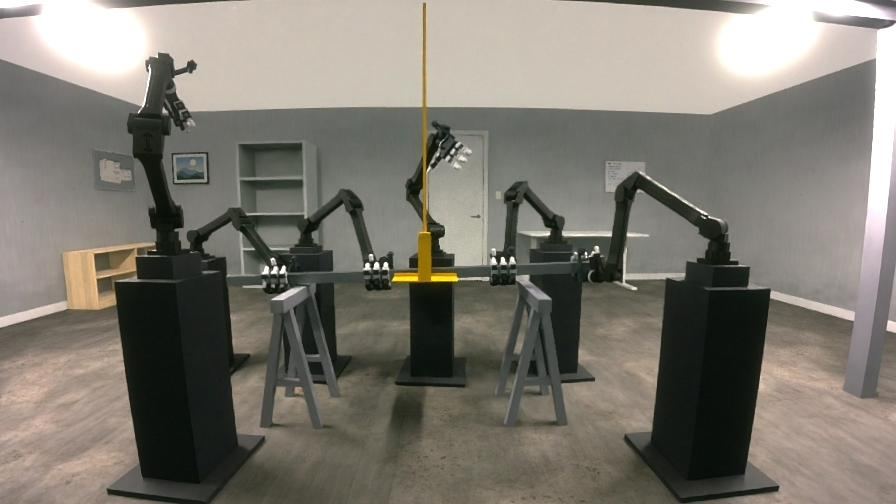

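Emit:
move(arm3={"joints": {"joint1_rad": 1.16, "joint2_rad": 2.291, "joint3_rad": 2.04, "joint4_rad": 0.34, "joint5_rad": 1.262, "joint6_rad": 0.30}, "min_time_s": 3}, arm4={"joints": {"joint1_rad": 1.15, "joint2_rad": 2.203, "joint3_rad": 1.495, "joint4_rad": 0.94, "joint5_rad": 1.08, "joint6_rad": 0.13}, "min_time_s": 3}, arm6={"joints": {"joint2_rad": 2.212, "joint6_rad": -0.19}, "min_time_s": 3}, cameras=["cam_low"])

Emit:
zoom_image(camera="cam_low", region=[200, 200, 660, 340])

Scene clock: 679.40 s.
Joint torques (N m): arm1=[0.62 -42.58 9.31 7.98 0.3 -0.14] | arm2=[1.61 1.79 8.79 2.99 0.1 -0.07] | arm3=[2.2 -52.95 16.8 3.49 2.18 -0.98] | arm4=[1.96 -51.9 12.72 3.78 0.63 -1.33] | arm5=[-0.38 1.9 9.89 1.24 0.12 0] | arm6=[0.21 -43.16 9.06 6.76 -0.62 0.52]
Heat: arm1: hottest joint2_rad 65 °C; arm2: hottest joint3_rad 30 °C; arm3: hottest joint2_rad 58 °C; arm4: hottest joint2_rad 61 °C; arm5: hottest joint3_rad 34 °C; arm6: hottest joint2_rad 32 °C.
move: arm3 time_out; arm4 time_out; arm6 time_out
Joint velocities: within noise
arm1, arm2, arm5: as last shown
arm1.joint_positions: joint1_rad=+0.615 joint2_rad=+2.550 joint3_rad=+1.116 joint4_rad=+1.246 joint5_rad=+0.647 joint6_rad=+0.127 hand_index_mcp=-0.054 hand_index_abd=-0.003 hand_index_pip=-0.077 hand_index_dip=+0.263 hand_middle_mcp=-0.056 hand_middle_abd=+0.000 hand_middle_pip=-0.077 hand_middle_dip=+0.263 hand_ring_mcp=-0.039 hand_ring_abd=+0.003 hand_ring_pip=-0.077 hand_ring_dip=+0.263 hand_thumb_cmc=-0.568 hand_thumb_axl=+0.677 hand_thumb_mcp=+0.224 hand_thumb_ipl=+0.168 hand_current_limit=+0.400 hand_speed=-0.600
arm1.ring_mcp_current_ma: 20
arm1.ring_abd_current_ma: 0
arm1.on_its_own: joint2_rad reads +2.550 and still pushes toward +2.279 since a time_out; joint3_rad reads +1.116 and still pushes toward +1.211 since a time_out; joint4_rad reads +1.246 and still pushes toward +1.373 since a time_out; hand_ring_mcp moved -0.023 toward your old target -0.070
arm1.hand: x=-0.7986 y=-0.1371 z=+0.7811 quat_wxyz=(+0.654, +0.756, -0.011, +0.007) (m; scene frame)
arm1.hand_target: x=-0.7722 y=-0.1579 z=+1.0059 quat_wxyz=(+0.780, +0.607, -0.098, +0.117) (m; scene frame)
arm3.joint_positions: joint1_rad=+1.124 joint2_rad=+2.630 joint3_rad=+1.920 joint4_rad=+0.295 joint5_rad=+1.219 joint6_rad=+0.398 hand_index_mcp=-0.030 hand_index_abd=-0.003 hand_index_pip=-0.077 hand_index_dip=+0.263 hand_middle_mcp=-0.052 hand_middle_abd=-0.002 hand_middle_pip=-0.077 hand_middle_dip=+0.263 hand_ring_mcp=-0.055 hand_ring_abd=+0.003 hand_ring_pip=-0.077 hand_ring_dip=+0.262 hand_thumb_cmc=-0.569 hand_thumb_axl=+0.677 hand_thumb_mcp=+0.224 hand_thumb_ipl=+0.168 hand_current_limit=+0.400 hand_speed=-0.600
arm3.joint_status: joint2_rad time_out (moved -0.102 of -0.441); joint3_rad time_out (moved -0.020 of +0.100); joint5_rad time_out (moved +0.045 of +0.088); joint6_rad time_out (moved -0.141 of -0.239); the others done
arm3.hand_state: blocked,goal,goal,goal,goal,goal,goal,goal,goal,goal,goal,goal,goal,goal,goal,goal
arm3.index_mcp_current_ma: 127
arm3.index_abd_current_ma: -3
arm3.index_pip_current_ma: 5
arm3.index_dip_current_ma: 5
arm3.middle_mcp_current_ma: 46
arm3.middle_abd_current_ma: -2
arm3.middle_pip_current_ma: 4
arm3.middle_dip_current_ma: 4
arm3.ring_mcp_current_ma: 39
arm3.ring_abd_current_ma: 4
arm3.ring_pip_current_ma: 4
arm3.ring_dip_current_ma: 3
arm3.thumb_cmc_current_ma: 1
arm3.thumb_axl_current_ma: -1
arm3.thumb_mcp_current_ma: -4
arm3.thumb_ipl_current_ma: 0
arm3.hand_goal_index_mcp: -0.070
arm3.hand_goal_index_abd: 0.000
arm3.hand_goal_index_pip: -0.080
arm3.hand_goal_index_dip: 0.260
arm3.hand_goal_middle_mcp: -0.070
arm3.hand_goal_middle_abd: 0.000
arm3.hand_goal_middle_pip: -0.080
arm3.hand_goal_middle_dip: 0.260
arm3.hand_goal_ring_mcp: -0.070
arm3.hand_goal_ring_abd: 0.000
arm3.hand_goal_ring_pip: -0.080
arm3.hand_goal_ring_dip: 0.260
arm3.hand_goal_thumb_cmc: -0.570
arm3.hand_goal_thumb_axl: 0.678
arm3.hand_goal_thumb_mcp: 0.226
arm3.hand_goal_thumb_ipl: 0.168
arm3.on_its_own: joint2_rad reads +2.630 and still pushes toward +2.291 since a time_out; joint3_rad reads +1.920 and still pushes toward +2.034 since a time_out; joint5_rad reads +1.219 and still pushes toward +1.262 since a time_out; joint6_rad reads +0.398 and still pushes toward +0.300 since a time_out; hand_ring_mcp moved -0.025 to your old target -0.070
arm3.hand: x=+0.8227 y=-0.0817 z=+0.7844 quat_wxyz=(-0.002, +0.014, +0.754, +0.656) (m; scene frame)
arm3.hand_target: x=+0.8232 y=-0.1114 z=+1.1008 quat_wxyz=(-0.141, +0.137, +0.684, +0.702) (m; scene frame)
arm3.hand_status: not commanded
arm4.joint_positions: joint1_rad=+1.121 joint2_rad=+2.522 joint3_rad=+1.388 joint4_rad=+0.873 joint5_rad=+1.073 joint6_rad=+0.271 hand_index_mcp=-0.050 hand_index_abd=-0.003 hand_index_pip=-0.077 hand_index_dip=+0.263 hand_middle_mcp=-0.054 hand_middle_abd=-0.001 hand_middle_pip=-0.077 hand_middle_dip=+0.263 hand_ring_mcp=-0.048 hand_ring_abd=+0.002 hand_ring_pip=-0.077 hand_ring_dip=+0.263 hand_thumb_cmc=-0.569 hand_thumb_axl=+0.677 hand_thumb_mcp=+0.223 hand_thumb_ipl=+0.168 hand_current_limit=+0.400 hand_speed=-0.600
arm4.joint_status: joint2_rad time_out (moved -0.080 of -0.399); joint3_rad time_out (moved -0.015 of +0.092); joint4_rad time_out (moved +0.000 of +0.067); joint6_rad time_out (moved -0.119 of -0.260); the others done
arm4.hand_state: blocked,goal,goal,goal,goal,goal,goal,goal,blocked,goal,goal,goal,goal,goal,goal,goal
arm4.index_mcp_current_ma: 20
arm4.index_abd_current_ma: -1
arm4.index_pip_current_ma: 1
arm4.index_dip_current_ma: 1
arm4.middle_mcp_current_ma: 13
arm4.middle_abd_current_ma: 0
arm4.middle_pip_current_ma: 1
arm4.middle_dip_current_ma: 1
arm4.ring_mcp_current_ma: 23
arm4.ring_abd_current_ma: 0
arm4.ring_pip_current_ma: 1
arm4.ring_dip_current_ma: 1
arm4.thumb_cmc_current_ma: 0
arm4.thumb_axl_current_ma: 0
arm4.thumb_mcp_current_ma: -1
arm4.thumb_ipl_current_ma: 0
arm4.hand_goal_index_mcp: -0.070
arm4.hand_goal_index_abd: 0.000
arm4.hand_goal_index_pip: -0.080
arm4.hand_goal_index_dip: 0.260
arm4.hand_goal_middle_mcp: -0.070
arm4.hand_goal_middle_abd: 0.000
arm4.hand_goal_middle_pip: -0.080
arm4.hand_goal_middle_dip: 0.260
arm4.hand_goal_ring_mcp: -0.070
arm4.hand_goal_ring_abd: 0.000
arm4.hand_goal_ring_pip: -0.080
arm4.hand_goal_ring_dip: 0.260
arm4.hand_goal_thumb_cmc: -0.570
arm4.hand_goal_thumb_axl: 0.678
arm4.hand_goal_thumb_mcp: 0.226
arm4.hand_goal_thumb_ipl: 0.168
arm4.on_its_own: joint2_rad reads +2.522 and still pushes toward +2.203 since a time_out; joint3_rad reads +1.388 and still pushes toward +1.495 since a time_out; joint4_rad reads +0.873 and still pushes toward +0.940 since a time_out; joint6_rad reads +0.271 and still pushes toward +0.130 since a time_out; hand_ring_mcp moved -0.025 toward your old target -0.070
arm4.hand: x=+0.2924 y=-0.0720 z=+0.7782 quat_wxyz=(-0.005, +0.018, +0.753, +0.658) (m; scene frame)
arm4.hand_target: x=+0.2472 y=-0.0745 z=+1.0414 quat_wxyz=(-0.124, +0.105, +0.664, +0.730) (m; scene frame)
arm4.hand_status: not commanded
arm6.joint_positions: joint1_rad=-1.030 joint2_rad=+2.505 joint3_rad=+1.081 joint4_rad=+1.157 joint5_rad=-0.927 joint6_rad=-0.244 hand_index_mcp=-0.056 hand_index_abd=+0.003 hand_index_pip=-0.077 hand_index_dip=+0.262 hand_middle_mcp=-0.047 hand_middle_abd=+0.001 hand_middle_pip=-0.077 hand_middle_dip=+0.262 hand_ring_mcp=-0.036 hand_ring_abd=+0.002 hand_ring_pip=-0.078 hand_ring_dip=+0.262 hand_thumb_cmc=-0.570 hand_thumb_axl=+0.677 hand_thumb_mcp=+0.224 hand_thumb_ipl=+0.168 hand_current_limit=+0.400 hand_speed=-0.600
arm6.joint_status: joint2_rad time_out (moved -0.037 of -0.330); joint6_rad time_out (moved -0.027 of +0.027)
arm6.hand_state: goal,goal,goal,goal,blocked,goal,goal,goal,blocked,goal,goal,goal,goal,goal,goal,goal
arm6.index_mcp_current_ma: 57
arm6.index_abd_current_ma: 7
arm6.index_pip_current_ma: 8
arm6.index_dip_current_ma: 7
arm6.middle_mcp_current_ma: 95
arm6.middle_abd_current_ma: 4
arm6.middle_pip_current_ma: 8
arm6.middle_dip_current_ma: 7
arm6.ring_mcp_current_ma: 144
arm6.ring_abd_current_ma: 5
arm6.ring_pip_current_ma: 8
arm6.ring_dip_current_ma: 7
arm6.thumb_cmc_current_ma: -1
arm6.thumb_axl_current_ma: -2
arm6.thumb_mcp_current_ma: -10
arm6.thumb_ipl_current_ma: -1
arm6.hand_goal_index_mcp: -0.070
arm6.hand_goal_index_abd: 0.000
arm6.hand_goal_index_pip: -0.080
arm6.hand_goal_index_dip: 0.260
arm6.hand_goal_middle_mcp: -0.070
arm6.hand_goal_middle_abd: 0.000
arm6.hand_goal_middle_pip: -0.080
arm6.hand_goal_middle_dip: 0.260
arm6.hand_goal_ring_mcp: -0.070
arm6.hand_goal_ring_abd: 0.000
arm6.hand_goal_ring_pip: -0.080
arm6.hand_goal_ring_dip: 0.260
arm6.hand_goal_thumb_cmc: -0.570
arm6.hand_goal_thumb_axl: 0.678
arm6.hand_goal_thumb_mcp: 0.226
arm6.hand_goal_thumb_ipl: 0.168
arm6.on_its_own: joint2_rad reads +2.505 and still pushes toward +2.212 since a time_out; joint3_rad reads +1.081 and still pushes toward +1.174 since a time_out; joint4_rad reads +1.157 and still pushes toward +1.269 since a time_out; joint6_rad reads -0.244 and still pushes toward -0.190 since a time_out
arm6.hand: x=-0.3249 y=-0.0402 z=+0.7796 quat_wxyz=(+0.013, -0.011, +0.759, +0.650) (m; scene frame)
arm6.hand_target: x=-0.2956 y=-0.0234 z=+1.0103 quat_wxyz=(+0.144, -0.124, +0.644, +0.741) (m; scene frame)
arm6.hand_status: not commanded
pictures: cam_low

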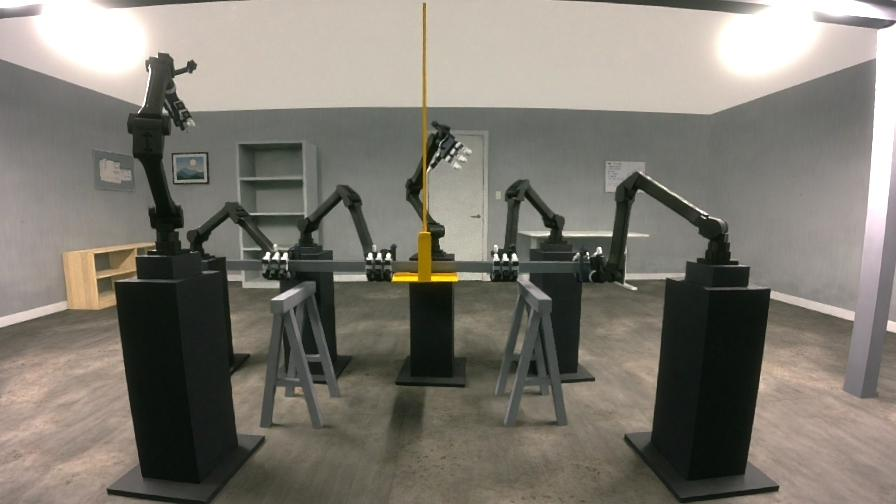

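Scaled by 1.096.

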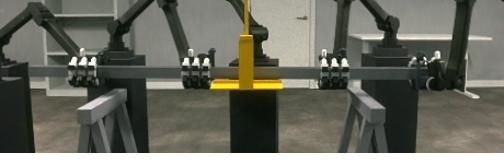

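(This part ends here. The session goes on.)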